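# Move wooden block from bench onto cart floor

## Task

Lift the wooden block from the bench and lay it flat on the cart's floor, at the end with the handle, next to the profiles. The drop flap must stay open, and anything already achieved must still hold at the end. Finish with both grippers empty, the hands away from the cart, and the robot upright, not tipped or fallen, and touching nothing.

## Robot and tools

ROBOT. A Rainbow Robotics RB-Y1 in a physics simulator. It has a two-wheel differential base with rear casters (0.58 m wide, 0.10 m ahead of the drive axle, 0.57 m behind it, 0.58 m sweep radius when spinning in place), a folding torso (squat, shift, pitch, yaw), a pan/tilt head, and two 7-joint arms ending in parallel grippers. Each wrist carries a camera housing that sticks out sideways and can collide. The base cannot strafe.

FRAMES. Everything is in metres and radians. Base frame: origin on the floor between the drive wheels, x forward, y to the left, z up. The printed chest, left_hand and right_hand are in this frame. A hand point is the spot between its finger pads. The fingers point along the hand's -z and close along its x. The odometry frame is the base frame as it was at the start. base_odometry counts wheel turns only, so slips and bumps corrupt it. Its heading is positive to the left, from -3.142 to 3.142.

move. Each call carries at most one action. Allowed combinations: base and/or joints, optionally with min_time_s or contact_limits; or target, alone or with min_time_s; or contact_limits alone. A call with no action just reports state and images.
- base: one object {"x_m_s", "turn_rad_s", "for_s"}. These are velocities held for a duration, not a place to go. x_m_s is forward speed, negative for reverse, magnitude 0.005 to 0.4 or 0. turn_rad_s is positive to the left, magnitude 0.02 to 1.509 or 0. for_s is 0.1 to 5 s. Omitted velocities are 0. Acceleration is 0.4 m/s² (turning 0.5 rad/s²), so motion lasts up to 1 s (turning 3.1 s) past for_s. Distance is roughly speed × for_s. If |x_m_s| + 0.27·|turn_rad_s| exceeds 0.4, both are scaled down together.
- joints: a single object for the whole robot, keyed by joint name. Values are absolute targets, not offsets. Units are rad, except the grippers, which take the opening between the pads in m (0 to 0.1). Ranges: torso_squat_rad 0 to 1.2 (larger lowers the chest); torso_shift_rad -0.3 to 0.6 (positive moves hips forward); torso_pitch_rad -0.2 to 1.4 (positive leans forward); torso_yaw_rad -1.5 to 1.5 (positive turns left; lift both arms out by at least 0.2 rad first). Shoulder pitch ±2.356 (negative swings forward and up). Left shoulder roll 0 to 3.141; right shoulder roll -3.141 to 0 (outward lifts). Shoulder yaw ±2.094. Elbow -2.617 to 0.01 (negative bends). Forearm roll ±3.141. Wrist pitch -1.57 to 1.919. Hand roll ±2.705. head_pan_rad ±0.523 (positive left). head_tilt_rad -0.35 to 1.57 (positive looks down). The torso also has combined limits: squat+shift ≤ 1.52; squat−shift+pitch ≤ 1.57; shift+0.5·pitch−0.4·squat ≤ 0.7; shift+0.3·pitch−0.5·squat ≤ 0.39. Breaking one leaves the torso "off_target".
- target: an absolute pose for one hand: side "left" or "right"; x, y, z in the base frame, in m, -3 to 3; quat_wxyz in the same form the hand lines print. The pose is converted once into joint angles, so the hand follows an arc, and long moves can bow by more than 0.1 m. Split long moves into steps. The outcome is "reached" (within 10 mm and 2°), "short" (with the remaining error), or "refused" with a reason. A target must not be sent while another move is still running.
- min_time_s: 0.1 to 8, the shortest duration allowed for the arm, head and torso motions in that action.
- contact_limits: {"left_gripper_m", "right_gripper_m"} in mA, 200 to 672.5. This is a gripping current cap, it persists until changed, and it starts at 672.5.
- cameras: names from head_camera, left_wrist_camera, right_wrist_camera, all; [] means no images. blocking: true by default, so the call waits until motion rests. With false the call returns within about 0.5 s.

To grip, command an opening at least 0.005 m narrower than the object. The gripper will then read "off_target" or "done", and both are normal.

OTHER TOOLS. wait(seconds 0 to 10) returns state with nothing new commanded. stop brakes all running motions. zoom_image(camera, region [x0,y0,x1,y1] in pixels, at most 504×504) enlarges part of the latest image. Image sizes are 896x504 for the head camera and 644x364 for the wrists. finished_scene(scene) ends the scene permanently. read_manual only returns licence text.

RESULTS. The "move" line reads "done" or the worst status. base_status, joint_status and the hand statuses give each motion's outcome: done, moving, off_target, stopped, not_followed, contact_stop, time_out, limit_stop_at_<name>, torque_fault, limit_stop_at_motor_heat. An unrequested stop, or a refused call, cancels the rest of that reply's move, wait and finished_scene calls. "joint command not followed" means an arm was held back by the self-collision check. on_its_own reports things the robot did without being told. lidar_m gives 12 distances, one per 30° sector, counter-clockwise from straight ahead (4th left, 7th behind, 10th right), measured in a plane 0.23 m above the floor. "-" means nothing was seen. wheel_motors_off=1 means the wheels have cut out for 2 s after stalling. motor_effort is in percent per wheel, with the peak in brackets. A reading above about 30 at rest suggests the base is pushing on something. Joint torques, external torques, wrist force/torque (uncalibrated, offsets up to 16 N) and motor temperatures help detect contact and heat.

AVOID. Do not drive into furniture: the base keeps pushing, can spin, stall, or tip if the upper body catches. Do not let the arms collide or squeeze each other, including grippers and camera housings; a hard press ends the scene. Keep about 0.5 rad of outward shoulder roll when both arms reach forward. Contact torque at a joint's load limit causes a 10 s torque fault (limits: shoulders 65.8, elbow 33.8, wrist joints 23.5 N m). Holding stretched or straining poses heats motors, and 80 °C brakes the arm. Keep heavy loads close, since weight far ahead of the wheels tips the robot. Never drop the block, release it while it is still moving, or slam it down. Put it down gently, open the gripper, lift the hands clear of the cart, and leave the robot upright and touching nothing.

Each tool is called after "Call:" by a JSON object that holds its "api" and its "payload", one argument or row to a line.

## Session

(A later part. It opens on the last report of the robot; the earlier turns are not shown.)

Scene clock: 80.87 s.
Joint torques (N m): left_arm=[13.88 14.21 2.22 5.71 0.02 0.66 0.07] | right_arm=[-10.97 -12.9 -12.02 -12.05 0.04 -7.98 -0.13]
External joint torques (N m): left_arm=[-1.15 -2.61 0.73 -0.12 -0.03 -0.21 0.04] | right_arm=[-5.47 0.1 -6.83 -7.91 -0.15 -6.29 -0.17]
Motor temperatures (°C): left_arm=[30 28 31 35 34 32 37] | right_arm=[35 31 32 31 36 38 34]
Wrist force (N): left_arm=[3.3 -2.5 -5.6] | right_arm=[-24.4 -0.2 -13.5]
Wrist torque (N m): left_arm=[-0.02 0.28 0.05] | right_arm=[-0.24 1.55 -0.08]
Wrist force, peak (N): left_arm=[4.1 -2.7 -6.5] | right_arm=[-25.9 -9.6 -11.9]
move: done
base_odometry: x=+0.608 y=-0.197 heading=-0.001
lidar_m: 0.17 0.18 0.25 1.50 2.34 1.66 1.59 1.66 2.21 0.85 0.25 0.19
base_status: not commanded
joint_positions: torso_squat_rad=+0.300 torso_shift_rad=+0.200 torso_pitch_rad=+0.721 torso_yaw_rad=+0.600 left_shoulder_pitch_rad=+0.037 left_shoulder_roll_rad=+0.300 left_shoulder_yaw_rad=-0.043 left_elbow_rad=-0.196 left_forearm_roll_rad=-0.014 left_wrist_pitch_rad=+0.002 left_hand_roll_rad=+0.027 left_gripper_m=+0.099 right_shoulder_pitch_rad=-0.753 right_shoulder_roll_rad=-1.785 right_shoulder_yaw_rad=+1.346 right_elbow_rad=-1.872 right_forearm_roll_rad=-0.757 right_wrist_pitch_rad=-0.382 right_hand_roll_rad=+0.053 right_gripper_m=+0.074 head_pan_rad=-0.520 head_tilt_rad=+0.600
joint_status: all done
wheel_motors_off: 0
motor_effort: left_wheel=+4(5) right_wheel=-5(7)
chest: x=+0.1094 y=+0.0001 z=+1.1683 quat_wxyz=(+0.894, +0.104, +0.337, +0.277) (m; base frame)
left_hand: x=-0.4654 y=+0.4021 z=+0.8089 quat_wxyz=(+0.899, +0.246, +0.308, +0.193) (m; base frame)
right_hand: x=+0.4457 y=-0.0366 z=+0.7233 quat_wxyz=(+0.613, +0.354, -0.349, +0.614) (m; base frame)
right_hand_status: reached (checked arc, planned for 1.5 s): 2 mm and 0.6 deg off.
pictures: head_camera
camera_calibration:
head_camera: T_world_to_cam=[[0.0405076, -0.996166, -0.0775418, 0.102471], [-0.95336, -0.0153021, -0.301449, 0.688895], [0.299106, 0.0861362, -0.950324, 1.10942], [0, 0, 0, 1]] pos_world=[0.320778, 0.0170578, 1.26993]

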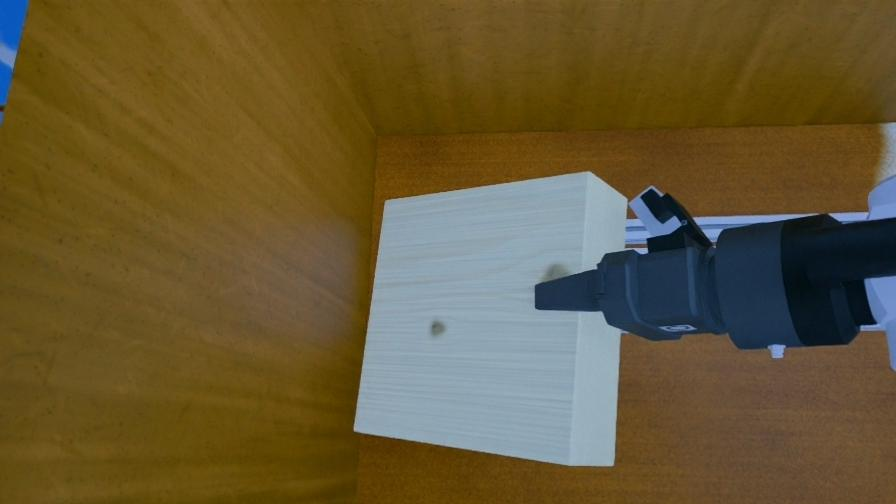

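Call:
{"api": "move", "payload": {
  "target": {"side": "right", "x": 0.445, "y": -0.035, "z": 0.725, "quat_wxyz": [0.5778, 0.3725, -0.3336, 0.6452]},
  "min_time_s": 0.7,
  "cameras": []
}}

Call:
{"api": "move", "payload": {
  "joints": {"torso_squat_rad": 0.98},
  "cameras": ["head_camera"]
}}

Scene clock: 93.87 s.
Joint torques (N m): left_arm=[13.86 14.38 2.44 5.81 0.02 0.69 0.02] | right_arm=[-13.05 -10.44 -10.14 -10.99 -0.86 -7.81 -0.02]
External joint torques (N m): left_arm=[-1.17 -2.44 0.95 -0.02 -0.02 -0.18 -0.01] | right_arm=[-7.01 2.32 -4.66 -7.16 -0.85 -6.18 -0.06]
Motor temperatures (°C): left_arm=[31 28 31 35 34 32 37] | right_arm=[35 30 32 32 36 39 34]
Wrist force (N): left_arm=[3.8 -2.0 -6.1] | right_arm=[-24.6 1.4 -13.5]
Wrist torque (N m): left_arm=[-0.07 0.36 0.07] | right_arm=[-0.06 1.62 -0.06]
Wrist force, peak (N): left_arm=[4.4 -3.3 -6.3] | right_arm=[-26.8 1.6 -12.5]
move: done
base_odometry: x=+0.608 y=-0.197 heading=-0.001
lidar_m: 0.18 0.18 0.25 1.52 2.36 1.67 1.59 1.66 2.21 0.84 0.28 0.19
base_status: not commanded
joint_positions: torso_squat_rad=+0.300 torso_shift_rad=+0.200 torso_pitch_rad=+0.721 torso_yaw_rad=+0.600 left_shoulder_pitch_rad=+0.037 left_shoulder_roll_rad=+0.300 left_shoulder_yaw_rad=-0.043 left_elbow_rad=-0.196 left_forearm_roll_rad=-0.014 left_wrist_pitch_rad=+0.002 left_hand_roll_rad=+0.027 left_gripper_m=+0.099 right_shoulder_pitch_rad=-0.870 right_shoulder_roll_rad=-1.781 right_shoulder_yaw_rad=+1.424 right_elbow_rad=-1.822 right_forearm_roll_rad=-0.441 right_wrist_pitch_rad=-0.407 right_hand_roll_rad=-0.224 right_gripper_m=+0.074 head_pan_rad=-0.520 head_tilt_rad=+0.600
joint_status: all done
wheel_motors_off: 0
motor_effort: left_wheel=+5(6) right_wheel=-5(6)
chest: x=+0.1094 y=+0.0001 z=+1.1683 quat_wxyz=(+0.894, +0.104, +0.337, +0.277) (m; base frame)
left_hand: x=-0.4654 y=+0.4021 z=+0.8089 quat_wxyz=(+0.899, +0.246, +0.308, +0.193) (m; base frame)
right_hand: x=+0.4447 y=-0.0367 z=+0.7235 quat_wxyz=(+0.580, +0.370, -0.333, +0.645) (m; base frame)
right_hand_status: reached (checked arc, planned for 0.7 s): 2 mm and 0.4 deg off.
pictures: none
No camera images: "cameras" was empty.

Scene clock: 96.97 s.
Joint torques (N m): left_arm=[13.61 14.27 2.5 5.86 -0.08 0.72 0.02] | right_arm=[-10.69 -10.56 -9.47 -8.87 -1.1 -4.84 -0.62]
External joint torques (N m): left_arm=[-1.4 -2.55 1.01 0.04 -0.13 -0.15 -0.01] | right_arm=[-4.63 2.2 -3.98 -5 -1.09 -3.2 -0.66]
Motor temperatures (°C): left_arm=[31 28 31 35 34 32 37] | right_arm=[34 30 32 32 36 39 34]
Wrist force (N): left_arm=[3.7 -2.2 -6.0] | right_arm=[-16.6 2.4 -5.2]
Wrist torque (N m): left_arm=[-0.04 0.33 0.06] | right_arm=[-0.87 0.23 0.83]
Wrist force, peak (N): left_arm=[4.2 -2.0 -6.7] | right_arm=[-25.6 1.5 -14.3]
move: done
base_odometry: x=+0.608 y=-0.197 heading=-0.001
lidar_m: 0.17 0.18 0.25 1.51 2.34 1.67 1.59 1.65 2.21 0.83 0.27 0.19
base_status: not commanded
joint_positions: torso_squat_rad=+0.980 torso_shift_rad=+0.200 torso_pitch_rad=+0.720 torso_yaw_rad=+0.600 left_shoulder_pitch_rad=+0.037 left_shoulder_roll_rad=+0.300 left_shoulder_yaw_rad=-0.043 left_elbow_rad=-0.196 left_forearm_roll_rad=-0.014 left_wrist_pitch_rad=+0.002 left_hand_roll_rad=+0.027 left_gripper_m=+0.099 right_shoulder_pitch_rad=-0.871 right_shoulder_roll_rad=-1.781 right_shoulder_yaw_rad=+1.424 right_elbow_rad=-1.823 right_forearm_roll_rad=-0.441 right_wrist_pitch_rad=-0.408 right_hand_roll_rad=-0.224 right_gripper_m=+0.074 head_pan_rad=-0.520 head_tilt_rad=+0.600
joint_status: all done
wheel_motors_off: 0
motor_effort: left_wheel=+5(6) right_wheel=-6(6)
chest: x=+0.0536 y=+0.0001 z=+0.8952 quat_wxyz=(+0.894, +0.104, +0.337, +0.277) (m; base frame)
left_hand: x=-0.5209 y=+0.4020 z=+0.5354 quat_wxyz=(+0.899, +0.246, +0.308, +0.193) (m; base frame)
right_hand: x=+0.3892 y=-0.0363 z=+0.4511 quat_wxyz=(+0.579, +0.370, -0.334, +0.645) (m; base frame)
pictures: head_camera
camera_calibration:
head_camera: T_world_to_cam=[[0.0405575, -0.996166, -0.077518, 0.0835328], [-0.953168, -0.0153022, -0.302054, 0.553984], [0.29971, 0.0861383, -0.950134, 0.86642], [0, 0, 0, 1]] pos_world=[0.264977, 0.0170578, 0.997023]

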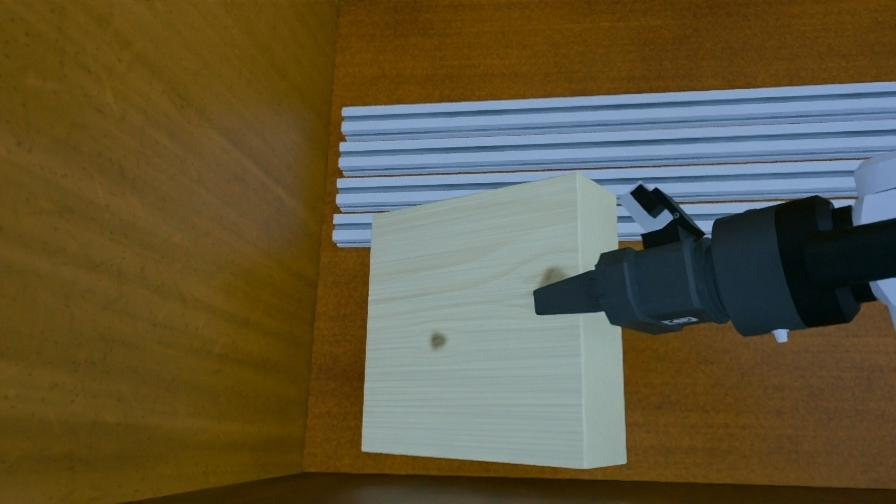

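Call:
{"api": "move", "payload": {
  "target": {"side": "right", "x": 0.381, "y": -0.01, "z": 0.465, "quat_wxyz": [0.5665, 0.3782, -0.3271, 0.655]},
  "min_time_s": 0.7,
  "cameras": []
}}

Call:
{"api": "move", "payload": {
  "target": {"side": "right", "x": 0.381, "y": 0.005, "z": 0.435, "quat_wxyz": [0.5665, 0.3782, -0.3271, 0.655]},
  "min_time_s": 0.7,
  "cameras": ["head_camera"]
}}

Scene clock: 104.30 s.
Joint torques (N m): left_arm=[13.76 14.42 2.41 5.73 -0.03 0.73 0.03] | right_arm=[-14.56 -8.25 -10.36 -12.38 -0.68 -7.5 -0.22]
External joint torques (N m): left_arm=[-1.26 -2.4 0.92 -0.09 -0.07 -0.14 0] | right_arm=[-7.91 3.43 -4.45 -7.96 -0.65 -5.91 -0.27]
Motor temperatures (°C): left_arm=[31 28 31 35 34 32 37] | right_arm=[34 30 32 31 36 39 34]
Wrist force (N): left_arm=[3.6 -1.8 -5.9] | right_arm=[-24.8 1.6 -13.7]
Wrist torque (N m): left_arm=[-0.11 0.30 0.06] | right_arm=[-0.03 1.60 -0.07]
Wrist force, peak (N): left_arm=[4.2 -2.7 -6.7] | right_arm=[-26.0 2.2 -13.6]
move: done
base_odometry: x=+0.608 y=-0.197 heading=-0.001
lidar_m: 0.18 0.19 0.24 1.51 2.36 1.66 1.58 1.65 2.23 0.84 0.28 0.19
base_status: not commanded
joint_positions: torso_squat_rad=+0.980 torso_shift_rad=+0.200 torso_pitch_rad=+0.721 torso_yaw_rad=+0.600 left_shoulder_pitch_rad=+0.037 left_shoulder_roll_rad=+0.300 left_shoulder_yaw_rad=-0.043 left_elbow_rad=-0.196 left_forearm_roll_rad=-0.014 left_wrist_pitch_rad=+0.002 left_hand_roll_rad=+0.027 left_gripper_m=+0.099 right_shoulder_pitch_rad=-0.940 right_shoulder_roll_rad=-1.767 right_shoulder_yaw_rad=+1.437 right_elbow_rad=-1.893 right_forearm_roll_rad=-0.347 right_wrist_pitch_rad=-0.316 right_hand_roll_rad=-0.322 right_gripper_m=+0.074 head_pan_rad=-0.520 head_tilt_rad=+0.600
joint_status: all done
wheel_motors_off: 0
motor_effort: left_wheel=+5(6) right_wheel=-5(6)
chest: x=+0.0537 y=+0.0001 z=+0.8952 quat_wxyz=(+0.894, +0.104, +0.337, +0.277) (m; base frame)
left_hand: x=-0.5209 y=+0.4020 z=+0.5355 quat_wxyz=(+0.899, +0.246, +0.308, +0.193) (m; base frame)
right_hand: x=+0.3810 y=-0.0117 z=+0.4633 quat_wxyz=(+0.568, +0.376, -0.327, +0.655) (m; base frame)
right_hand_status: reached (checked arc, planned for 0.7 s): 2 mm and 0.4 deg off.
pictures: none
No camera images: "cameras" was empty.

Scene clock: 105.33 s.
Joint torques (N m): left_arm=[13.87 14.41 2.3 5.71 -0.13 0.71 0.05] | right_arm=[-11.63 -7.63 -7.46 -7.78 0.57 -2.9 0.81]
External joint torques (N m): left_arm=[-1.14 -2.41 0.81 -0.11 -0.17 -0.16 0.02] | right_arm=[-4.25 3.28 -1.58 -3.33 0.6 -1.3 0.76]
Motor temperatures (°C): left_arm=[31 28 31 35 34 32 37] | right_arm=[34 30 32 31 36 39 34]
Wrist force (N): left_arm=[3.2 -2.3 -6.1] | right_arm=[-12.1 -0.8 1.0]
Wrist torque (N m): left_arm=[-0.06 0.26 0.05] | right_arm=[0.63 -0.61 -1.19]
Wrist force, peak (N): left_arm=[4.5 -2.2 -6.4] | right_arm=[-26.5 0.5 -12.6]
move: done
base_odometry: x=+0.608 y=-0.197 heading=-0.001
lidar_m: 0.18 0.18 0.26 1.51 2.36 1.67 1.59 1.66 2.21 0.84 0.27 0.19
base_status: not commanded
joint_positions: torso_squat_rad=+0.980 torso_shift_rad=+0.200 torso_pitch_rad=+0.720 torso_yaw_rad=+0.600 left_shoulder_pitch_rad=+0.037 left_shoulder_roll_rad=+0.300 left_shoulder_yaw_rad=-0.043 left_elbow_rad=-0.196 left_forearm_roll_rad=-0.014 left_wrist_pitch_rad=+0.002 left_hand_roll_rad=+0.027 left_gripper_m=+0.099 right_shoulder_pitch_rad=-0.946 right_shoulder_roll_rad=-1.649 right_shoulder_yaw_rad=+1.450 right_elbow_rad=-1.769 right_forearm_roll_rad=-0.326 right_wrist_pitch_rad=-0.326 right_hand_roll_rad=-0.327 right_gripper_m=+0.074 head_pan_rad=-0.520 head_tilt_rad=+0.600
joint_status: all done
wheel_motors_off: 0
motor_effort: left_wheel=+4(6) right_wheel=-3(6)
chest: x=+0.0537 y=+0.0001 z=+0.8952 quat_wxyz=(+0.894, +0.104, +0.337, +0.277) (m; base frame)
left_hand: x=-0.5209 y=+0.4020 z=+0.5354 quat_wxyz=(+0.899, +0.246, +0.308, +0.193) (m; base frame)
right_hand: x=+0.3810 y=+0.0041 z=+0.4345 quat_wxyz=(+0.567, +0.377, -0.327, +0.655) (m; base frame)
right_hand_status: reached (checked arc, planned for 0.7 s): 1 mm and 0.2 deg off.
pictures: head_camera
camera_calibration:
head_camera: T_world_to_cam=[[0.0405446, -0.996166, -0.0775169, 0.0835274], [-0.953206, -0.015301, -0.301935, 0.553845], [0.299591, 0.0861314, -0.950172, 0.866394], [0, 0, 0, 1]] pos_world=[0.264977, 0.0170578, 0.996923]

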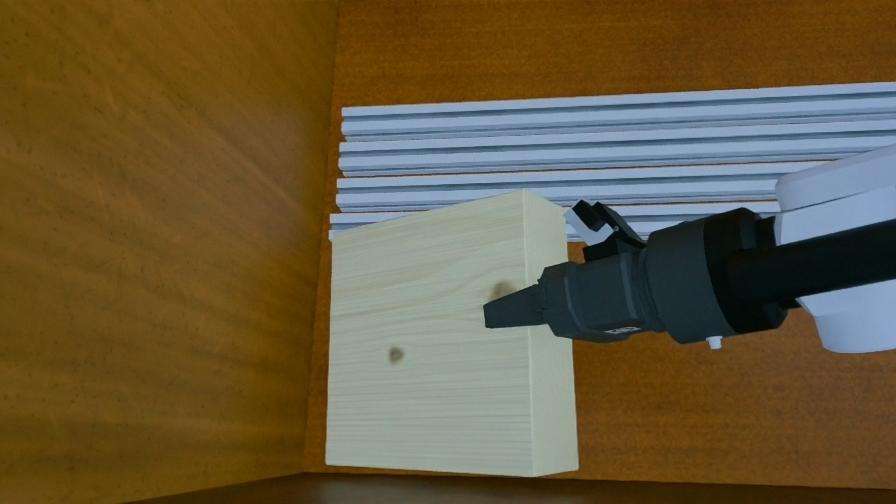

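Call:
{"api": "move", "payload": {
  "target": {"side": "right", "x": 0.381, "y": 0.002, "z": 0.41, "quat_wxyz": [0.5665, 0.3782, -0.3271, 0.655]},
  "min_time_s": 1,
  "cameras": ["head_camera"]
}}

Scene clock: 109.17 s.
Joint torques (N m): left_arm=[13.9 14.54 2.35 5.75 -0.05 0.69 -0.02] | right_arm=[1.43 -9.32 3.07 -0.96 3.53 4.14 2.1]
External joint torques (N m): left_arm=[-1.1 -2.28 0.86 -0.07 -0.09 -0.18 -0.05] | right_arm=[8.95 1.51 8.71 3.23 3.59 5.74 2.06]
Motor temperatures (°C): left_arm=[31 28 31 35 34 32 37] | right_arm=[34 30 32 31 35 38 34]
Wrist force (N): left_arm=[4.0 -2.5 -5.5] | right_arm=[3.4 -9.3 7.4]
Wrist torque (N m): left_arm=[-0.02 0.38 0.05] | right_arm=[-0.54 -4.48 -2.59]
Wrist force, peak (N): left_arm=[4.8 -2.3 -6.8] | right_arm=[7.0 -8.2 32.6]
move: done
base_odometry: x=+0.608 y=-0.197 heading=-0.001
lidar_m: 0.18 0.19 0.25 1.50 2.36 1.68 1.59 1.66 2.21 0.84 0.28 0.18
base_status: not commanded
joint_positions: torso_squat_rad=+0.980 torso_shift_rad=+0.200 torso_pitch_rad=+0.720 torso_yaw_rad=+0.600 left_shoulder_pitch_rad=+0.037 left_shoulder_roll_rad=+0.300 left_shoulder_yaw_rad=-0.043 left_elbow_rad=-0.196 left_forearm_roll_rad=-0.014 left_wrist_pitch_rad=+0.002 left_hand_roll_rad=+0.027 left_gripper_m=+0.099 right_shoulder_pitch_rad=-0.925 right_shoulder_roll_rad=-1.580 right_shoulder_yaw_rad=+1.453 right_elbow_rad=-1.652 right_forearm_roll_rad=-0.329 right_wrist_pitch_rad=-0.386 right_hand_roll_rad=-0.304 right_gripper_m=+0.076 head_pan_rad=-0.520 head_tilt_rad=+0.600
joint_status: all done
wheel_motors_off: 0
motor_effort: left_wheel=+0(5) right_wheel=-4(6)
chest: x=+0.0533 y=+0.0000 z=+0.8954 quat_wxyz=(+0.894, +0.104, +0.336, +0.277) (m; base frame)
left_hand: x=-0.5209 y=+0.4021 z=+0.5351 quat_wxyz=(+0.899, +0.246, +0.307, +0.193) (m; base frame)
right_hand: x=+0.3826 y=+0.0033 z=+0.4121 quat_wxyz=(+0.566, +0.378, -0.330, +0.654) (m; base frame)
right_hand_status: reached (checked arc, planned for 1.0 s): 3 mm and 0.3 deg off.
pictures: head_camera
camera_calibration:
head_camera: T_world_to_cam=[[0.0405526, -0.996159, -0.0776047, 0.0835602], [-0.952922, -0.0152004, -0.302836, 0.554402], [0.300493, 0.086232, -0.949878, 0.866367], [0, 0, 0, 1]] pos_world=[0.264576, 0.0169579, 0.99732]

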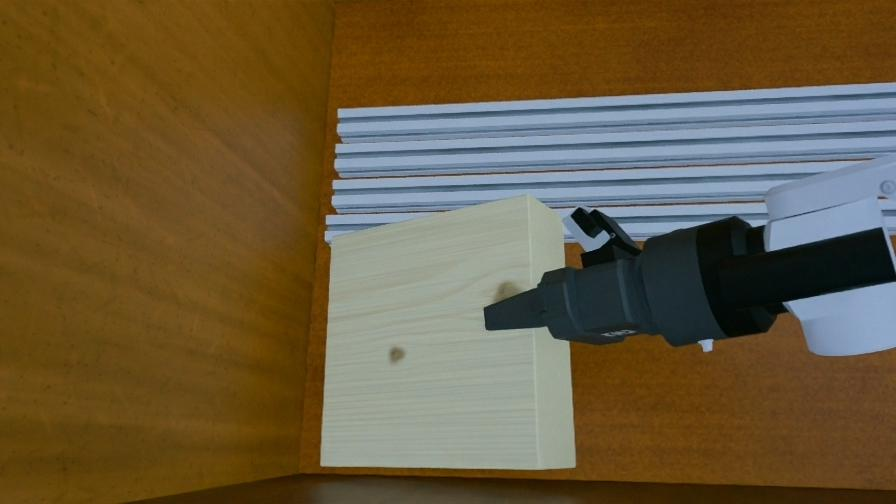

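Call:
{"api": "move", "payload": {
  "target": {"side": "right", "x": 0.381, "y": 0.0, "z": 0.395, "quat_wxyz": [0.5665, 0.3782, -0.3271, 0.655]},
  "min_time_s": 0.7,
  "cameras": []
}}

Call:
{"api": "move", "payload": {
  "joints": {"right_gripper_m": 0.1},
  "cameras": ["head_camera", "right_wrist_camera"]
}}

Scene clock: 111.83 s.
Joint torques (N m): left_arm=[13.92 14.27 2.4 5.77 -0.06 0.59 0.01] | right_arm=[0.58 -9.77 1.9 2.22 2.31 5.69 1.28]
External joint torques (N m): left_arm=[-1.07 -2.54 0.91 -0.04 -0.11 -0.27 -0.03] | right_arm=[8.13 0.92 7.32 6.2 2.39 7.3 1.24]
Motor temperatures (°C): left_arm=[31 28 31 35 34 32 37] | right_arm=[34 30 32 31 36 38 34]
Wrist force (N): left_arm=[4.0 -1.8 -6.0] | right_arm=[6.7 -6.5 10.9]
Wrist torque (N m): left_arm=[-0.13 0.36 0.08] | right_arm=[-0.12 -5.16 -1.52]
Wrist force, peak (N): left_arm=[3.6 -3.0 -6.8] | right_arm=[9.3 -1.1 30.6]
move: done
base_odometry: x=+0.608 y=-0.197 heading=-0.001
lidar_m: 0.17 0.18 0.26 1.52 2.35 1.68 1.58 1.66 2.20 0.84 0.27 0.20
base_status: not commanded
joint_positions: torso_squat_rad=+0.980 torso_shift_rad=+0.200 torso_pitch_rad=+0.719 torso_yaw_rad=+0.600 left_shoulder_pitch_rad=+0.037 left_shoulder_roll_rad=+0.300 left_shoulder_yaw_rad=-0.043 left_elbow_rad=-0.196 left_forearm_roll_rad=-0.014 left_wrist_pitch_rad=+0.002 left_hand_roll_rad=+0.027 left_gripper_m=+0.099 right_shoulder_pitch_rad=-0.913 right_shoulder_roll_rad=-1.535 right_shoulder_yaw_rad=+1.459 right_elbow_rad=-1.573 right_forearm_roll_rad=-0.327 right_wrist_pitch_rad=-0.426 right_hand_roll_rad=-0.296 right_gripper_m=+0.079 head_pan_rad=-0.520 head_tilt_rad=+0.600
joint_status: all done
wheel_motors_off: 0
motor_effort: left_wheel=+0(2) right_wheel=-7(7)
chest: x=+0.0533 y=+0.0000 z=+0.8954 quat_wxyz=(+0.894, +0.104, +0.336, +0.277) (m; base frame)
left_hand: x=-0.5209 y=+0.4021 z=+0.5351 quat_wxyz=(+0.899, +0.246, +0.307, +0.193) (m; base frame)
right_hand: x=+0.3820 y=+0.0015 z=+0.3968 quat_wxyz=(+0.566, +0.379, -0.329, +0.654) (m; base frame)
right_hand_status: reached (checked arc, planned for 0.7 s): 3 mm and 0.3 deg off.
pictures: none
No camera images: "cameras" was empty.

Scene clock: 112.53 s.
Joint torques (N m): left_arm=[13.48 14.27 2.3 5.76 0 0.57 0.04] | right_arm=[-8.07 -9.79 -5.7 -5.65 -0.07 -2.92 0.38]
External joint torques (N m): left_arm=[-1.53 -2.55 0.81 -0.06 -0.05 -0.3 0] | right_arm=[-0.59 0.94 -0.33 -1.68 0 -1.31 0.34]
Motor temperatures (°C): left_arm=[31 28 31 35 34 32 37] | right_arm=[34 30 32 31 36 38 34]
Wrist force (N): left_arm=[3.2 -2.7 -6.0] | right_arm=[-13.4 2.1 -8.1]
Wrist torque (N m): left_arm=[0.01 0.26 0.05] | right_arm=[-0.22 -0.53 -0.22]
Wrist force, peak (N): left_arm=[3.8 -2.6 -6.4] | right_arm=[-14.6 1.5 -7.4]
move: done
base_odometry: x=+0.608 y=-0.197 heading=-0.001
lidar_m: 0.17 0.19 0.25 1.51 2.35 1.68 1.59 1.67 2.20 0.84 0.27 0.19
base_status: not commanded
joint_positions: torso_squat_rad=+0.980 torso_shift_rad=+0.200 torso_pitch_rad=+0.720 torso_yaw_rad=+0.600 left_shoulder_pitch_rad=+0.037 left_shoulder_roll_rad=+0.300 left_shoulder_yaw_rad=-0.043 left_elbow_rad=-0.196 left_forearm_roll_rad=-0.014 left_wrist_pitch_rad=+0.002 left_hand_roll_rad=+0.027 left_gripper_m=+0.099 right_shoulder_pitch_rad=-0.910 right_shoulder_roll_rad=-1.535 right_shoulder_yaw_rad=+1.461 right_elbow_rad=-1.571 right_forearm_roll_rad=-0.326 right_wrist_pitch_rad=-0.424 right_hand_roll_rad=-0.296 right_gripper_m=+0.099 head_pan_rad=-0.520 head_tilt_rad=+0.600
joint_status: all done
wheel_motors_off: 0
motor_effort: left_wheel=+3(6) right_wheel=-4(5)
chest: x=+0.0536 y=+0.0000 z=+0.8952 quat_wxyz=(+0.894, +0.104, +0.337, +0.277) (m; base frame)
left_hand: x=-0.5209 y=+0.4021 z=+0.5354 quat_wxyz=(+0.899, +0.246, +0.308, +0.193) (m; base frame)
right_hand: x=+0.3810 y=-0.0003 z=+0.3944 quat_wxyz=(+0.567, +0.378, -0.327, +0.655) (m; base frame)
pictures: head_camera, right_wrist_camera
camera_calibration:
head_camera: T_world_to_cam=[[0.0405891, -0.996158, -0.0776026, 0.0835128], [-0.95311, -0.0152901, -0.302238, 0.554054], [0.299891, 0.0862314, -0.950068, 0.866343], [0, 0, 0, 1]] pos_world=[0.264877, 0.0169576, 0.997022]
right_wrist_camera: T_world_to_cam=[[0.0968556, -0.468609, -0.87808, 0.308013], [-0.78642, -0.576778, 0.221066, 0.239307], [-0.610051, 0.669128, -0.424387, 0.472199], [0, 0, 0, 1]] pos_world=[0.446429, -0.0335971, 0.417953]

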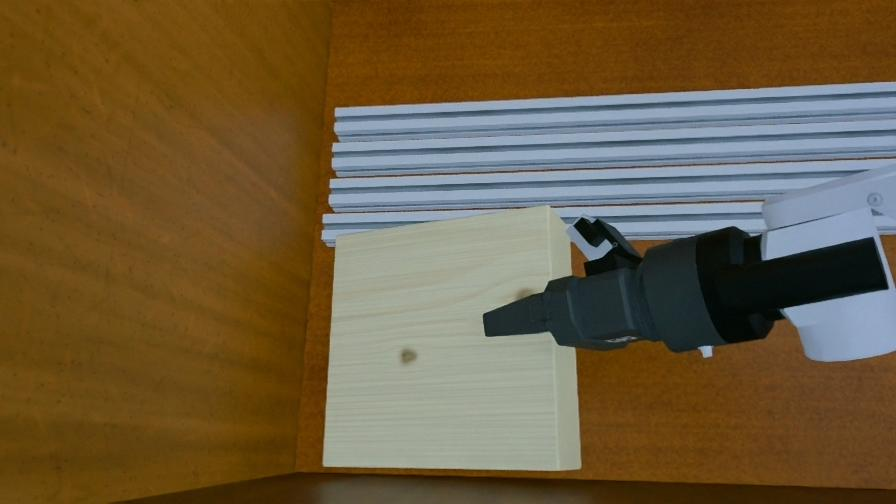

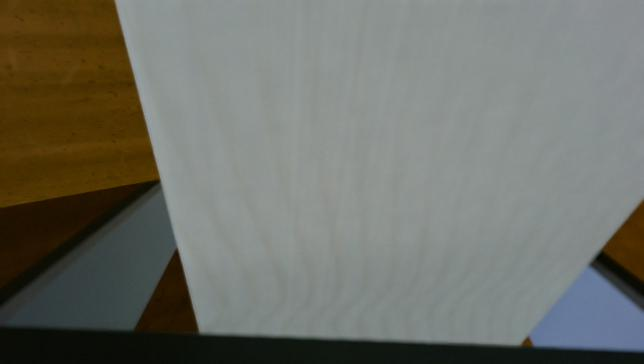

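Call:
{"api": "move", "payload": {
  "target": {"side": "right", "x": 0.381, "y": -0.01, "z": 0.355, "quat_wxyz": [0.5665, 0.3782, -0.3271, 0.655]},
  "min_time_s": 1,
  "cameras": ["head_camera", "right_wrist_camera"]
}}

Call:
{"api": "move", "payload": {
  "target": {"side": "right", "x": 0.381, "y": -0.018, "z": 0.344, "quat_wxyz": [0.5665, 0.3782, -0.3271, 0.655]},
  "min_time_s": 0.7,
  "cameras": ["head_camera", "right_wrist_camera"]
}}

Scene clock: 115.90 s.
Joint torques (N m): left_arm=[13.83 14.43 2.51 5.87 -0.04 0.64 -0.05] | right_arm=[-9.6 -7.34 -5.7 -6.53 -0.18 -3.94 0.36]
External joint torques (N m): left_arm=[-1.18 -2.39 1.02 0.05 -0.09 -0.23 -0.08] | right_arm=[-2.2 3.22 -1.01 -3.33 -0.05 -2.32 0.31]
Motor temperatures (°C): left_arm=[31 28 31 35 34 32 37] | right_arm=[34 30 32 31 35 38 34]
Wrist force (N): left_arm=[4.5 -2.7 -5.7] | right_arm=[-15.0 1.9 -4.9]
Wrist torque (N m): left_arm=[-0.03 0.43 0.05] | right_arm=[-0.18 -0.28 -0.26]
Wrist force, peak (N): left_arm=[4.2 -1.2 -6.9] | right_arm=[-17.5 1.6 -2.6]
move: done
base_odometry: x=+0.608 y=-0.197 heading=-0.001
lidar_m: 0.18 0.18 0.26 1.51 2.36 1.67 1.59 1.66 2.21 0.83 0.29 0.18
base_status: not commanded
joint_positions: torso_squat_rad=+0.980 torso_shift_rad=+0.200 torso_pitch_rad=+0.720 torso_yaw_rad=+0.600 left_shoulder_pitch_rad=+0.037 left_shoulder_roll_rad=+0.300 left_shoulder_yaw_rad=-0.043 left_elbow_rad=-0.196 left_forearm_roll_rad=-0.014 left_wrist_pitch_rad=+0.002 left_hand_roll_rad=+0.027 left_gripper_m=+0.099 right_shoulder_pitch_rad=-0.878 right_shoulder_roll_rad=-1.423 right_shoulder_yaw_rad=+1.476 right_elbow_rad=-1.348 right_forearm_roll_rad=-0.324 right_wrist_pitch_rad=-0.540 right_hand_roll_rad=-0.275 right_gripper_m=+0.099 head_pan_rad=-0.520 head_tilt_rad=+0.600
joint_status: all done
wheel_motors_off: 0
motor_effort: left_wheel=+3(5) right_wheel=-3(5)
chest: x=+0.0536 y=+0.0000 z=+0.8952 quat_wxyz=(+0.894, +0.104, +0.337, +0.277) (m; base frame)
left_hand: x=-0.5209 y=+0.4021 z=+0.5354 quat_wxyz=(+0.899, +0.246, +0.308, +0.193) (m; base frame)
right_hand: x=+0.3810 y=-0.0109 z=+0.3548 quat_wxyz=(+0.568, +0.376, -0.326, +0.656) (m; base frame)
right_hand_status: reached (checked arc, planned for 1.0 s): 1 mm and 0.3 deg off.
pictures: head_camera, right_wrist_camera
camera_calibration:
head_camera: T_world_to_cam=[[0.0405919, -0.996157, -0.0776065, 0.0835159], [-0.953138, -0.0152999, -0.302148, 0.553972], [0.299799, 0.0862344, -0.950097, 0.866396], [0, 0, 0, 1]] pos_world=[0.264877, 0.0169576, 0.997023]
right_wrist_camera: T_world_to_cam=[[0.0982228, -0.471914, -0.876156, 0.267047], [-0.787584, -0.575045, 0.221437, 0.242259], [-0.608329, 0.668296, -0.428155, 0.463192], [0, 0, 0, 1]] pos_world=[0.446342, -0.0442159, 0.378647]

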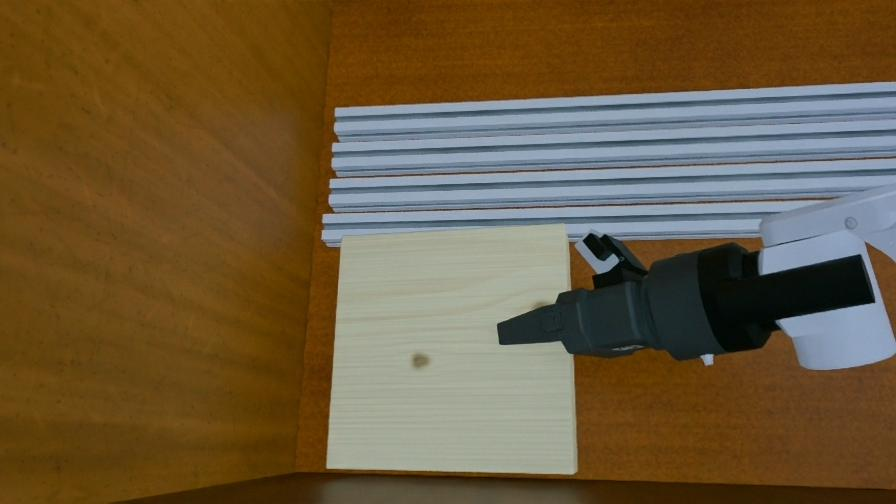

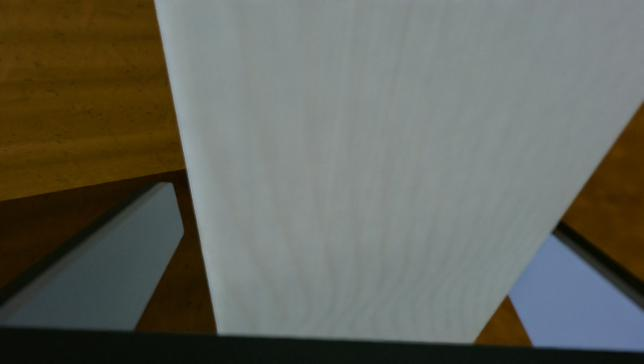

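Scene clock: 116.93 s.
Joint torques (N m): left_arm=[13.68 14.58 2.33 5.65 0 0.7 -0.05] | right_arm=[-9.36 -7.54 -5.28 -5.54 -0.25 -4.15 0.32]
External joint torques (N m): left_arm=[-1.34 -2.24 0.84 -0.17 -0.05 -0.17 -0.08] | right_arm=[-2.14 3.13 -0.86 -2.68 -0.1 -2.54 0.28]
Motor temperatures (°C): left_arm=[31 28 31 35 34 32 37] | right_arm=[34 30 32 31 35 38 34]
Wrist force (N): left_arm=[3.9 -2.3 -5.7] | right_arm=[-15.3 1.8 -5.1]
Wrist torque (N m): left_arm=[-0.04 0.38 0.03] | right_arm=[-0.22 -0.22 -0.20]
Wrist force, peak (N): left_arm=[4.8 -2.8 -6.1] | right_arm=[-15.9 1.8 -5.5]
move: done
base_odometry: x=+0.608 y=-0.197 heading=-0.001
lidar_m: 0.18 0.19 0.25 1.52 2.36 1.68 1.59 1.65 2.19 0.83 0.27 0.19
base_status: not commanded
joint_positions: torso_squat_rad=+0.980 torso_shift_rad=+0.200 torso_pitch_rad=+0.720 torso_yaw_rad=+0.600 left_shoulder_pitch_rad=+0.037 left_shoulder_roll_rad=+0.300 left_shoulder_yaw_rad=-0.043 left_elbow_rad=-0.196 left_forearm_roll_rad=-0.014 left_wrist_pitch_rad=+0.002 left_hand_roll_rad=+0.027 left_gripper_m=+0.099 right_shoulder_pitch_rad=-0.864 right_shoulder_roll_rad=-1.396 right_shoulder_yaw_rad=+1.480 right_elbow_rad=-1.277 right_forearm_roll_rad=-0.323 right_wrist_pitch_rad=-0.588 right_hand_roll_rad=-0.271 right_gripper_m=+0.099 head_pan_rad=-0.520 head_tilt_rad=+0.600
joint_status: all done
wheel_motors_off: 0
motor_effort: left_wheel=+3(4) right_wheel=-4(6)
chest: x=+0.0536 y=+0.0000 z=+0.8952 quat_wxyz=(+0.894, +0.104, +0.337, +0.277) (m; base frame)
left_hand: x=-0.5209 y=+0.4021 z=+0.5354 quat_wxyz=(+0.899, +0.246, +0.308, +0.193) (m; base frame)
right_hand: x=+0.3809 y=-0.0190 z=+0.3442 quat_wxyz=(+0.568, +0.376, -0.326, +0.656) (m; base frame)
right_hand_status: reached (checked arc, planned for 0.7 s): 1 mm and 0.3 deg off.
pictures: head_camera, right_wrist_camera
camera_calibration:
head_camera: T_world_to_cam=[[0.0405919, -0.996157, -0.0776065, 0.0835159], [-0.953138, -0.0152999, -0.302148, 0.553972], [0.299799, 0.0862344, -0.950097, 0.866396], [0, 0, 0, 1]] pos_world=[0.264877, 0.0169576, 0.997023]
right_wrist_camera: T_world_to_cam=[[0.0982956, -0.472734, -0.875706, 0.253749], [-0.787408, -0.575052, 0.222047, 0.239621], [-0.608545, 0.667711, -0.428759, 0.464229], [0, 0, 0, 1]] pos_world=[0.446241, -0.0522205, 0.368045]

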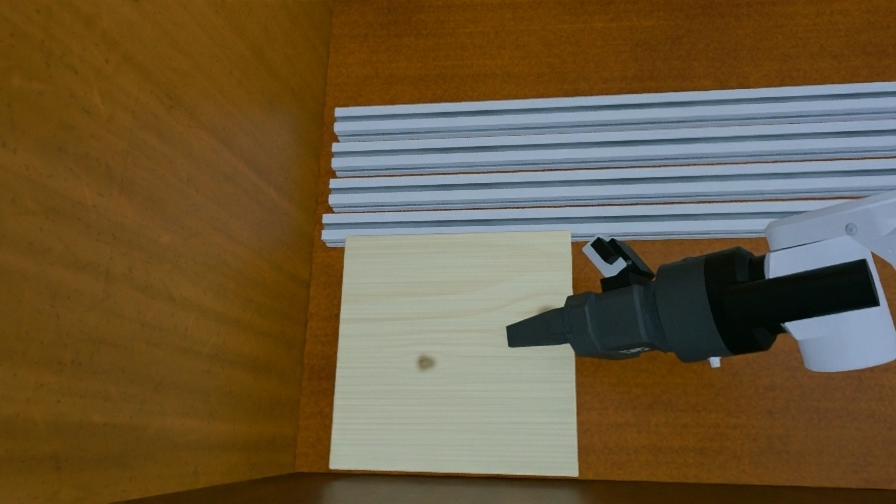

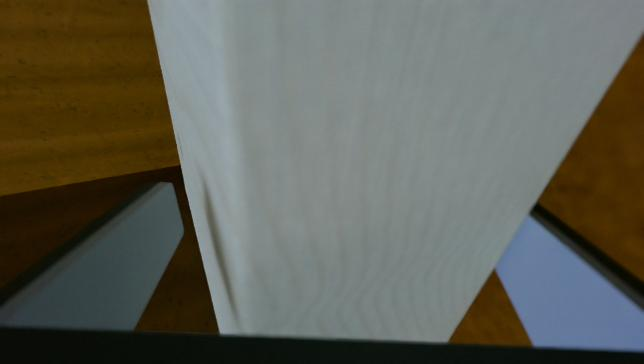

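Call:
{"api": "move", "payload": {
  "target": {"side": "right", "x": 0.381, "y": -0.026, "z": 0.337, "quat_wxyz": [0.5665, 0.3782, -0.3271, 0.655]},
  "min_time_s": 0.6,
  "cameras": []
}}

Call:
{"api": "move", "payload": {
  "target": {"side": "right", "x": 0.385, "y": -0.04, "z": 0.341, "quat_wxyz": [0.5665, 0.3782, -0.3271, 0.655]},
  "min_time_s": 0.5,
  "cameras": []
}}

Call:
{"api": "move", "payload": {
  "target": {"side": "right", "x": 0.39, "y": -0.095, "z": 0.347, "quat_wxyz": [0.5665, 0.3782, -0.3271, 0.655]},
  "min_time_s": 1.2,
  "cameras": ["head_camera", "right_wrist_camera"]
}}

Scene clock: 119.73 s.
Joint torques (N m): left_arm=[13.84 14.45 2.4 5.59 -0.02 0.75 0.05] | right_arm=[1.74 -12.01 0.96 8.06 0.71 6.36 0.57]
External joint torques (N m): left_arm=[-1.15 -2.36 0.91 -0.22 -0.07 -0.12 0.02] | right_arm=[8.86 -1.24 5.22 10.67 0.89 7.99 0.52]
Motor temperatures (°C): left_arm=[31 28 31 35 34 32 37] | right_arm=[34 30 32 31 35 38 34]
Wrist force (N): left_arm=[4.0 -2.8 -6.4] | right_arm=[30.2 2.4 17.7]
Wrist torque (N m): left_arm=[0.00 0.40 0.05] | right_arm=[-0.13 -0.11 -0.41]
Wrist force, peak (N): left_arm=[4.6 -2.3 -6.4] | right_arm=[33.1 8.7 15.6]
move: done
base_odometry: x=+0.608 y=-0.197 heading=-0.001
lidar_m: 0.18 0.19 0.26 1.51 2.35 1.67 1.59 1.65 2.20 0.85 0.28 0.19
base_status: not commanded
joint_positions: torso_squat_rad=+0.980 torso_shift_rad=+0.200 torso_pitch_rad=+0.719 torso_yaw_rad=+0.600 left_shoulder_pitch_rad=+0.037 left_shoulder_roll_rad=+0.300 left_shoulder_yaw_rad=-0.043 left_elbow_rad=-0.196 left_forearm_roll_rad=-0.014 left_wrist_pitch_rad=+0.002 left_hand_roll_rad=+0.027 left_gripper_m=+0.099 right_shoulder_pitch_rad=-0.854 right_shoulder_roll_rad=-1.378 right_shoulder_yaw_rad=+1.481 right_elbow_rad=-1.224 right_forearm_roll_rad=-0.322 right_wrist_pitch_rad=-0.635 right_hand_roll_rad=-0.268 right_gripper_m=+0.099 head_pan_rad=-0.520 head_tilt_rad=+0.600
joint_status: all done
wheel_motors_off: 0
motor_effort: left_wheel=+5(5) right_wheel=-3(6)
chest: x=+0.0531 y=+0.0000 z=+0.8955 quat_wxyz=(+0.894, +0.104, +0.336, +0.277) (m; base frame)
left_hand: x=-0.5210 y=+0.4020 z=+0.5349 quat_wxyz=(+0.899, +0.245, +0.307, +0.193) (m; base frame)
right_hand: x=+0.3815 y=-0.0239 z=+0.3398 quat_wxyz=(+0.565, +0.379, -0.329, +0.655) (m; base frame)
right_hand_status: reached (checked arc, planned for 0.6 s): 4 mm and 0.3 deg off.
pictures: none
No camera images: "cameras" was empty.

Scene clock: 120.57 s.
Joint torques (N m): left_arm=[13.63 14.46 2.49 5.71 -0.08 0.64 0.04] | right_arm=[-2.21 -14.07 -0.32 1.72 0.36 0.89 -0.06]
External joint torques (N m): left_arm=[-1.36 -2.36 1 -0.11 -0.12 -0.23 0.01] | right_arm=[4.61 -2.7 3.83 4.03 0.56 2.52 -0.11]
Motor temperatures (°C): left_arm=[31 28 31 35 34 32 37] | right_arm=[34 30 32 31 35 38 34]
Wrist force (N): left_arm=[4.0 -2.4 -6.4] | right_arm=[6.1 2.2 4.1]
Wrist torque (N m): left_arm=[-0.07 0.35 0.08] | right_arm=[-0.24 -0.21 -0.16]
Wrist force, peak (N): left_arm=[3.9 -2.8 -6.6] | right_arm=[30.0 2.5 17.3]
move: done
base_odometry: x=+0.608 y=-0.197 heading=-0.001
lidar_m: 0.17 0.18 0.25 1.51 2.35 1.67 1.59 1.65 2.19 0.83 0.28 0.19
base_status: not commanded
joint_positions: torso_squat_rad=+0.980 torso_shift_rad=+0.200 torso_pitch_rad=+0.719 torso_yaw_rad=+0.600 left_shoulder_pitch_rad=+0.037 left_shoulder_roll_rad=+0.300 left_shoulder_yaw_rad=-0.043 left_elbow_rad=-0.196 left_forearm_roll_rad=-0.014 left_wrist_pitch_rad=+0.002 left_hand_roll_rad=+0.027 left_gripper_m=+0.099 right_shoulder_pitch_rad=-0.846 right_shoulder_roll_rad=-1.403 right_shoulder_yaw_rad=+1.485 right_elbow_rad=-1.213 right_forearm_roll_rad=-0.321 right_wrist_pitch_rad=-0.672 right_hand_roll_rad=-0.272 right_gripper_m=+0.099 head_pan_rad=-0.520 head_tilt_rad=+0.600
joint_status: all done
wheel_motors_off: 0
motor_effort: left_wheel=+5(7) right_wheel=-4(6)
chest: x=+0.0533 y=+0.0000 z=+0.8954 quat_wxyz=(+0.894, +0.104, +0.336, +0.277) (m; base frame)
left_hand: x=-0.5210 y=+0.4020 z=+0.5351 quat_wxyz=(+0.899, +0.246, +0.307, +0.193) (m; base frame)
right_hand: x=+0.3852 y=-0.0384 z=+0.3414 quat_wxyz=(+0.566, +0.379, -0.328, +0.655) (m; base frame)
right_hand_status: reached (checked arc, planned for 0.5 s): 2 mm and 0.2 deg off.
pictures: none
No camera images: "cameras" was empty.

Scene clock: 122.10 s.
Joint torques (N m): left_arm=[13.47 14.52 2.51 5.71 -0.01 0.77 0.04] | right_arm=[-3.95 -15.34 -2.32 -0.55 -0.83 -1.81 0.22]
External joint torques (N m): left_arm=[-1.54 -2.3 1.02 -0.1 -0.06 -0.1 0.01] | right_arm=[1.41 -1.83 1.22 0.67 -0.58 -0.17 0.18]
Motor temperatures (°C): left_arm=[31 28 31 35 34 32 37] | right_arm=[34 30 32 31 35 38 34]
Wrist force (N): left_arm=[3.7 -2.3 -5.8] | right_arm=[-5.3 2.0 -1.7]
Wrist torque (N m): left_arm=[-0.03 0.32 0.05] | right_arm=[-0.24 -0.22 -0.14]
Wrist force, peak (N): left_arm=[4.9 -2.5 -6.4] | right_arm=[14.0 1.5 5.8]
move: done
base_odometry: x=+0.608 y=-0.197 heading=-0.001
lidar_m: 0.17 0.18 0.26 1.52 2.33 1.67 1.59 1.65 2.21 0.84 0.28 0.18
base_status: not commanded
joint_positions: torso_squat_rad=+0.980 torso_shift_rad=+0.200 torso_pitch_rad=+0.720 torso_yaw_rad=+0.600 left_shoulder_pitch_rad=+0.037 left_shoulder_roll_rad=+0.300 left_shoulder_yaw_rad=-0.043 left_elbow_rad=-0.196 left_forearm_roll_rad=-0.014 left_wrist_pitch_rad=+0.002 left_hand_roll_rad=+0.027 left_gripper_m=+0.099 right_shoulder_pitch_rad=-0.783 right_shoulder_roll_rad=-1.481 right_shoulder_yaw_rad=+1.491 right_elbow_rad=-1.159 right_forearm_roll_rad=-0.343 right_wrist_pitch_rad=-0.818 right_hand_roll_rad=-0.245 right_gripper_m=+0.099 head_pan_rad=-0.520 head_tilt_rad=+0.600
joint_status: all done
wheel_motors_off: 0
motor_effort: left_wheel=+5(6) right_wheel=-4(6)
chest: x=+0.0534 y=+0.0000 z=+0.8953 quat_wxyz=(+0.894, +0.104, +0.336, +0.277) (m; base frame)
left_hand: x=-0.5210 y=+0.4020 z=+0.5352 quat_wxyz=(+0.899, +0.246, +0.308, +0.193) (m; base frame)
right_hand: x=+0.3900 y=-0.0946 z=+0.3469 quat_wxyz=(+0.566, +0.378, -0.327, +0.655) (m; base frame)
right_hand_status: reached (checked arc, planned for 1.2 s): 0 mm and 0.0 deg off.
pictures: head_camera, right_wrist_camera
camera_calibration:
head_camera: T_world_to_cam=[[0.0407181, -0.996156, -0.0775594, 0.0835585], [-0.953009, -0.0153982, -0.302551, 0.554212], [0.300194, 0.0862341, -0.949972, 0.866407], [0, 0, 0, 1]] pos_world=[0.264676, 0.0170573, 0.997221]
right_wrist_camera: T_world_to_cam=[[0.0972438, -0.46728, -0.878745, 0.221479], [-0.786327, -0.577321, 0.219979, 0.202869], [-0.61011, 0.669589, -0.423575, 0.520473], [0, 0, 0, 1]] pos_world=[0.45553, -0.12789, 0.370457]

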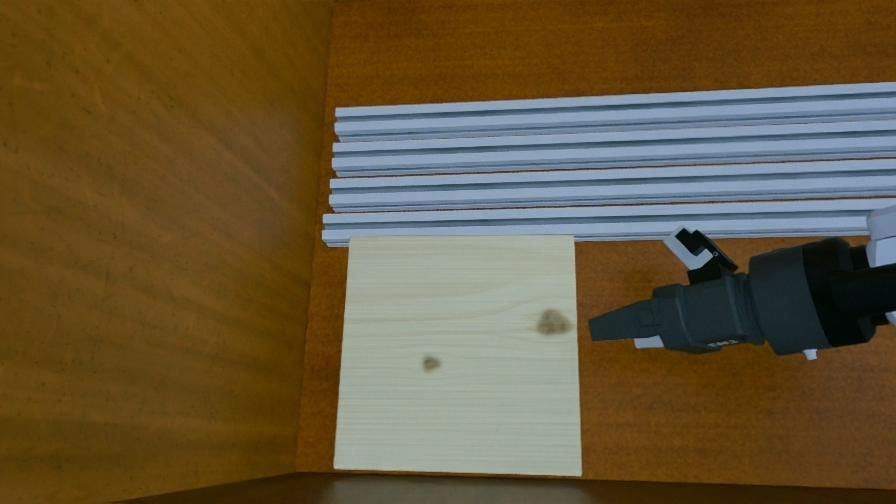

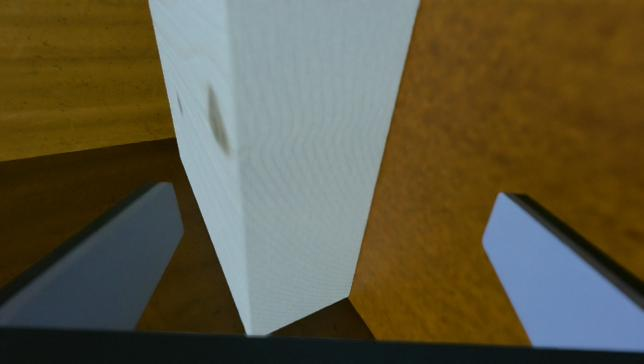

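Call:
{"api": "move", "payload": {
  "target": {"side": "right", "x": 0.39, "y": -0.15, "z": 0.50, "quat_wxyz": [0.6124, 0.3536, -0.3536, 0.6124]},
  "cameras": ["head_camera"]
}}

Call:
{"api": "move", "payload": {
  "joints": {"torso_squat_rad": 0.4, "torso_shift_rad": 0.0, "torso_pitch_rad": 0.35},
  "cameras": ["head_camera"]
}}

Call:
{"api": "move", "payload": {
  "base": {"x_m_s": -0.35, "for_s": 1.4},
  "cameras": ["head_camera"]
}}

Scene clock: 125.30 s.
Joint torques (N m): left_arm=[13.61 14.62 2.42 5.76 -0.01 0.68 0.03] | right_arm=[-1.62 -16.41 -2.69 -1.89 0.13 -1.73 -0.18]
External joint torques (N m): left_arm=[-1.4 -2.19 0.93 -0.05 -0.06 -0.19 0] | right_arm=[1.06 0.05 0.39 -0.13 0.05 -0.04 -0.23]
Motor temperatures (°C): left_arm=[31 28 31 35 34 32 37] | right_arm=[34 30 32 31 35 38 34]
Wrist force (N): left_arm=[3.9 -2.6 -5.8] | right_arm=[-4.9 1.8 -1.4]
Wrist torque (N m): left_arm=[-0.04 0.36 0.10] | right_arm=[-0.25 -0.18 -0.10]
Wrist force, peak (N): left_arm=[4.8 -3.1 -6.6] | right_arm=[-5.9 3.5 -2.0]
move: done
base_odometry: x=+0.608 y=-0.197 heading=-0.001
lidar_m: 0.18 0.19 0.25 1.51 2.35 1.66 1.58 1.65 2.21 0.82 0.27 0.18
base_status: not commanded
joint_positions: torso_squat_rad=+0.980 torso_shift_rad=+0.200 torso_pitch_rad=+0.720 torso_yaw_rad=+0.600 left_shoulder_pitch_rad=+0.037 left_shoulder_roll_rad=+0.300 left_shoulder_yaw_rad=-0.043 left_elbow_rad=-0.196 left_forearm_roll_rad=-0.014 left_wrist_pitch_rad=+0.002 left_hand_roll_rad=+0.027 left_gripper_m=+0.099 right_shoulder_pitch_rad=-0.671 right_shoulder_roll_rad=-2.103 right_shoulder_yaw_rad=+1.494 right_elbow_rad=-1.885 right_forearm_roll_rad=-0.696 right_wrist_pitch_rad=-0.769 right_hand_roll_rad=+0.008 right_gripper_m=+0.099 head_pan_rad=-0.520 head_tilt_rad=+0.600
joint_status: all done
wheel_motors_off: 0
motor_effort: left_wheel=+6(7) right_wheel=-5(8)
chest: x=+0.0535 y=+0.0000 z=+0.8953 quat_wxyz=(+0.894, +0.104, +0.337, +0.277) (m; base frame)
left_hand: x=-0.5210 y=+0.4020 z=+0.5353 quat_wxyz=(+0.899, +0.246, +0.308, +0.193) (m; base frame)
right_hand: x=+0.3900 y=-0.1501 z=+0.4997 quat_wxyz=(+0.612, +0.356, -0.352, +0.613) (m; base frame)
right_hand_status: reached (checked arc, planned for 1.1 s): 0 mm and 0.3 deg off.
pictures: head_camera
camera_calibration:
head_camera: T_world_to_cam=[[0.0406169, -0.996157, -0.0775945, 0.0836088], [-0.953042, -0.0152999, -0.30245, 0.554184], [0.300101, 0.0862355, -0.950001, 0.866336], [0, 0, 0, 1]] pos_world=[0.264777, 0.0170576, 0.997121]

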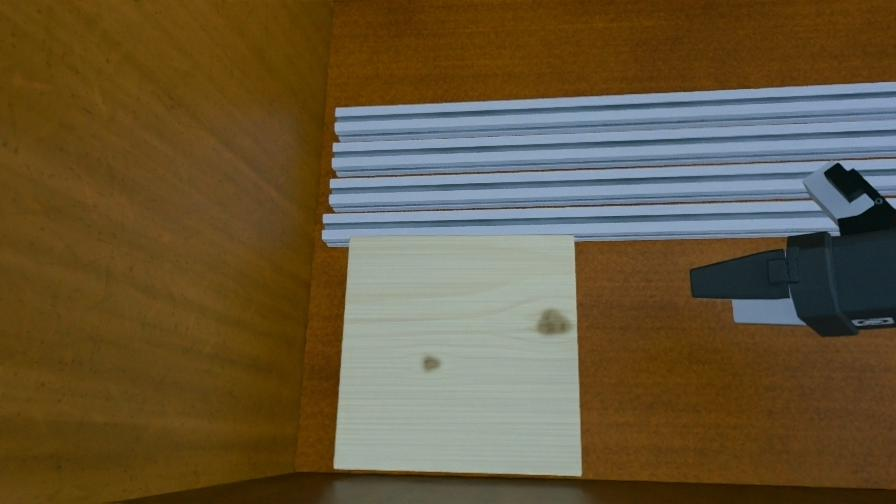

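Scene clock: 128.07 s.
Joint torques (N m): left_arm=[6.18 11.41 2.27 2.53 -0.05 0.03 0] | right_arm=[-3.95 -17.3 -5.23 0.81 -0.47 -1.61 -0.09]
External joint torques (N m): left_arm=[-0.9 -2.06 1.08 -0.28 -0.09 -0.22 -0.02] | right_arm=[0.72 -0.29 0.58 0.22 -0.05 -0.02 -0.13]
Motor temperatures (°C): left_arm=[31 28 31 35 34 32 37] | right_arm=[34 30 32 31 35 38 34]
Wrist force (N): left_arm=[2.0 -1.0 -7.0] | right_arm=[-4.7 4.1 -1.5]
Wrist torque (N m): left_arm=[-0.16 0.21 0.06] | right_arm=[-0.35 -0.18 -0.13]
Wrist force, peak (N): left_arm=[3.7 -3.0 -6.8] | right_arm=[-5.5 4.8 -1.2]
move: done
base_odometry: x=+0.608 y=-0.197 heading=-0.001
lidar_m: 0.17 0.19 0.26 1.52 2.36 1.66 1.59 1.65 2.22 0.85 0.28 0.19
base_status: not commanded
joint_positions: torso_squat_rad=+0.400 torso_shift_rad=+0.000 torso_pitch_rad=+0.350 torso_yaw_rad=+0.600 left_shoulder_pitch_rad=+0.037 left_shoulder_roll_rad=+0.300 left_shoulder_yaw_rad=-0.043 left_elbow_rad=-0.196 left_forearm_roll_rad=-0.014 left_wrist_pitch_rad=+0.002 left_hand_roll_rad=+0.027 left_gripper_m=+0.099 right_shoulder_pitch_rad=-0.671 right_shoulder_roll_rad=-2.103 right_shoulder_yaw_rad=+1.494 right_elbow_rad=-1.885 right_forearm_roll_rad=-0.696 right_wrist_pitch_rad=-0.769 right_hand_roll_rad=+0.008 right_gripper_m=+0.099 head_pan_rad=-0.520 head_tilt_rad=+0.600
joint_status: all done
wheel_motors_off: 0
motor_effort: left_wheel=+8(10) right_wheel=-6(8)
chest: x=-0.1219 y=+0.0001 z=+1.2159 quat_wxyz=(+0.941, +0.051, +0.166, +0.291) (m; base frame)
left_hand: x=-0.5273 y=+0.4021 z=+0.6725 quat_wxyz=(+0.940, +0.206, +0.137, +0.235) (m; base frame)
right_hand: x=+0.3348 y=-0.1500 z=+0.9688 quat_wxyz=(+0.537, +0.237, -0.458, +0.668) (m; base frame)
pictures: head_camera
camera_calibration:
head_camera: T_world_to_cam=[[0.0660055, -0.996155, -0.0576002, 0.0943762], [-0.779183, -0.0153968, -0.626608, 0.89929], [0.623312, 0.0862406, -0.777203, 1.05289], [0, 0, 0, 1]] pos_world=[0.0382011, 0.0170573, 1.38725]

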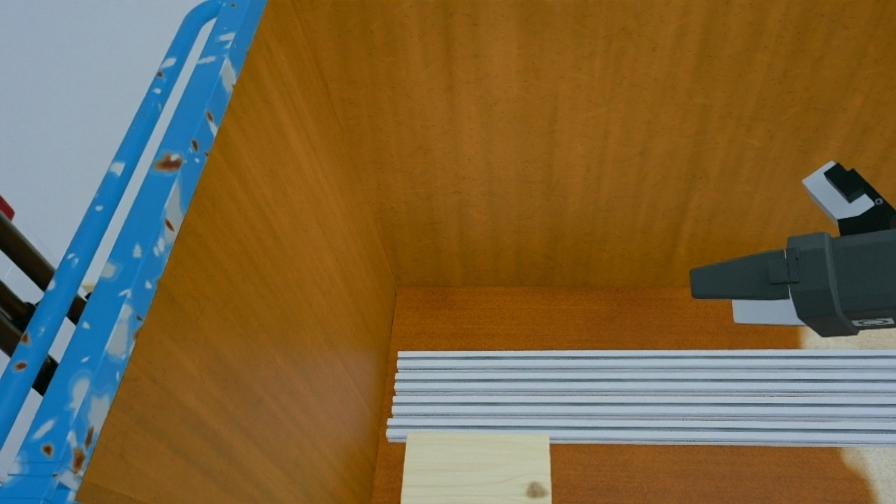

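Scene clock: 130.70 s.
Joint torques (N m): left_arm=[6.11 10.92 1.63 2.74 -0.02 0.08 0.02] | right_arm=[-4.4 -17.36 -5.39 0.98 -0.49 -1.64 -0.09]
External joint torques (N m): left_arm=[-0.97 -2.55 0.45 -0.08 -0.06 -0.17 0] | right_arm=[0.27 -0.36 0.42 0.39 -0.07 -0.06 -0.13]
Motor temperatures (°C): left_arm=[31 28 31 35 34 32 37] | right_arm=[34 30 32 31 35 38 34]
Wrist force (N): left_arm=[2.4 -1.8 -6.9] | right_arm=[-5.3 4.3 -1.6]
Wrist torque (N m): left_arm=[-0.10 0.29 0.08] | right_arm=[-0.41 -0.22 -0.11]
Wrist force, peak (N): left_arm=[1.9 -1.4 -7.8] | right_arm=[-4.9 4.9 -1.6]
move: done
base_odometry: x=+0.118 y=-0.196 heading=+0.001
lidar_m: 0.67 0.70 1.70 4.89 1.63 1.15 1.10 1.16 1.52 3.89 0.99 0.71
base_status: done (sent for 1.4 of 1.4 s)
joint_positions: torso_squat_rad=+0.400 torso_shift_rad=+0.000 torso_pitch_rad=+0.350 torso_yaw_rad=+0.600 left_shoulder_pitch_rad=+0.037 left_shoulder_roll_rad=+0.300 left_shoulder_yaw_rad=-0.043 left_elbow_rad=-0.196 left_forearm_roll_rad=-0.014 left_wrist_pitch_rad=+0.002 left_hand_roll_rad=+0.027 left_gripper_m=+0.099 right_shoulder_pitch_rad=-0.671 right_shoulder_roll_rad=-2.103 right_shoulder_yaw_rad=+1.494 right_elbow_rad=-1.885 right_forearm_roll_rad=-0.696 right_wrist_pitch_rad=-0.769 right_hand_roll_rad=+0.008 right_gripper_m=+0.099 head_pan_rad=-0.520 head_tilt_rad=+0.600
joint_status: not commanded
wheel_motors_off: 0
motor_effort: left_wheel=+16(51) right_wheel=-17(30)
chest: x=-0.1219 y=+0.0001 z=+1.2159 quat_wxyz=(+0.941, +0.051, +0.166, +0.291) (m; base frame)
left_hand: x=-0.5273 y=+0.4021 z=+0.6725 quat_wxyz=(+0.940, +0.206, +0.137, +0.235) (m; base frame)
right_hand: x=+0.3348 y=-0.1500 z=+0.9688 quat_wxyz=(+0.537, +0.237, -0.458, +0.668) (m; base frame)
pictures: head_camera
camera_calibration:
head_camera: T_world_to_cam=[[0.0660055, -0.996155, -0.0576002, 0.0943762], [-0.779183, -0.0153968, -0.626608, 0.89929], [0.623312, 0.0862406, -0.777203, 1.05289], [0, 0, 0, 1]] pos_world=[0.0382011, 0.0170573, 1.38725]

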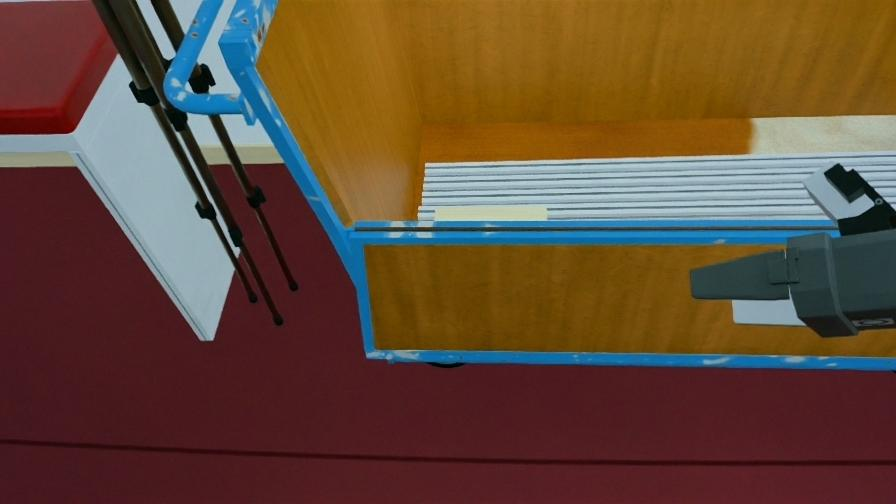

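Call:
{"api": "finished_scene", "payload": {
  "scene": 2
}}

The scene is finished: the task was done.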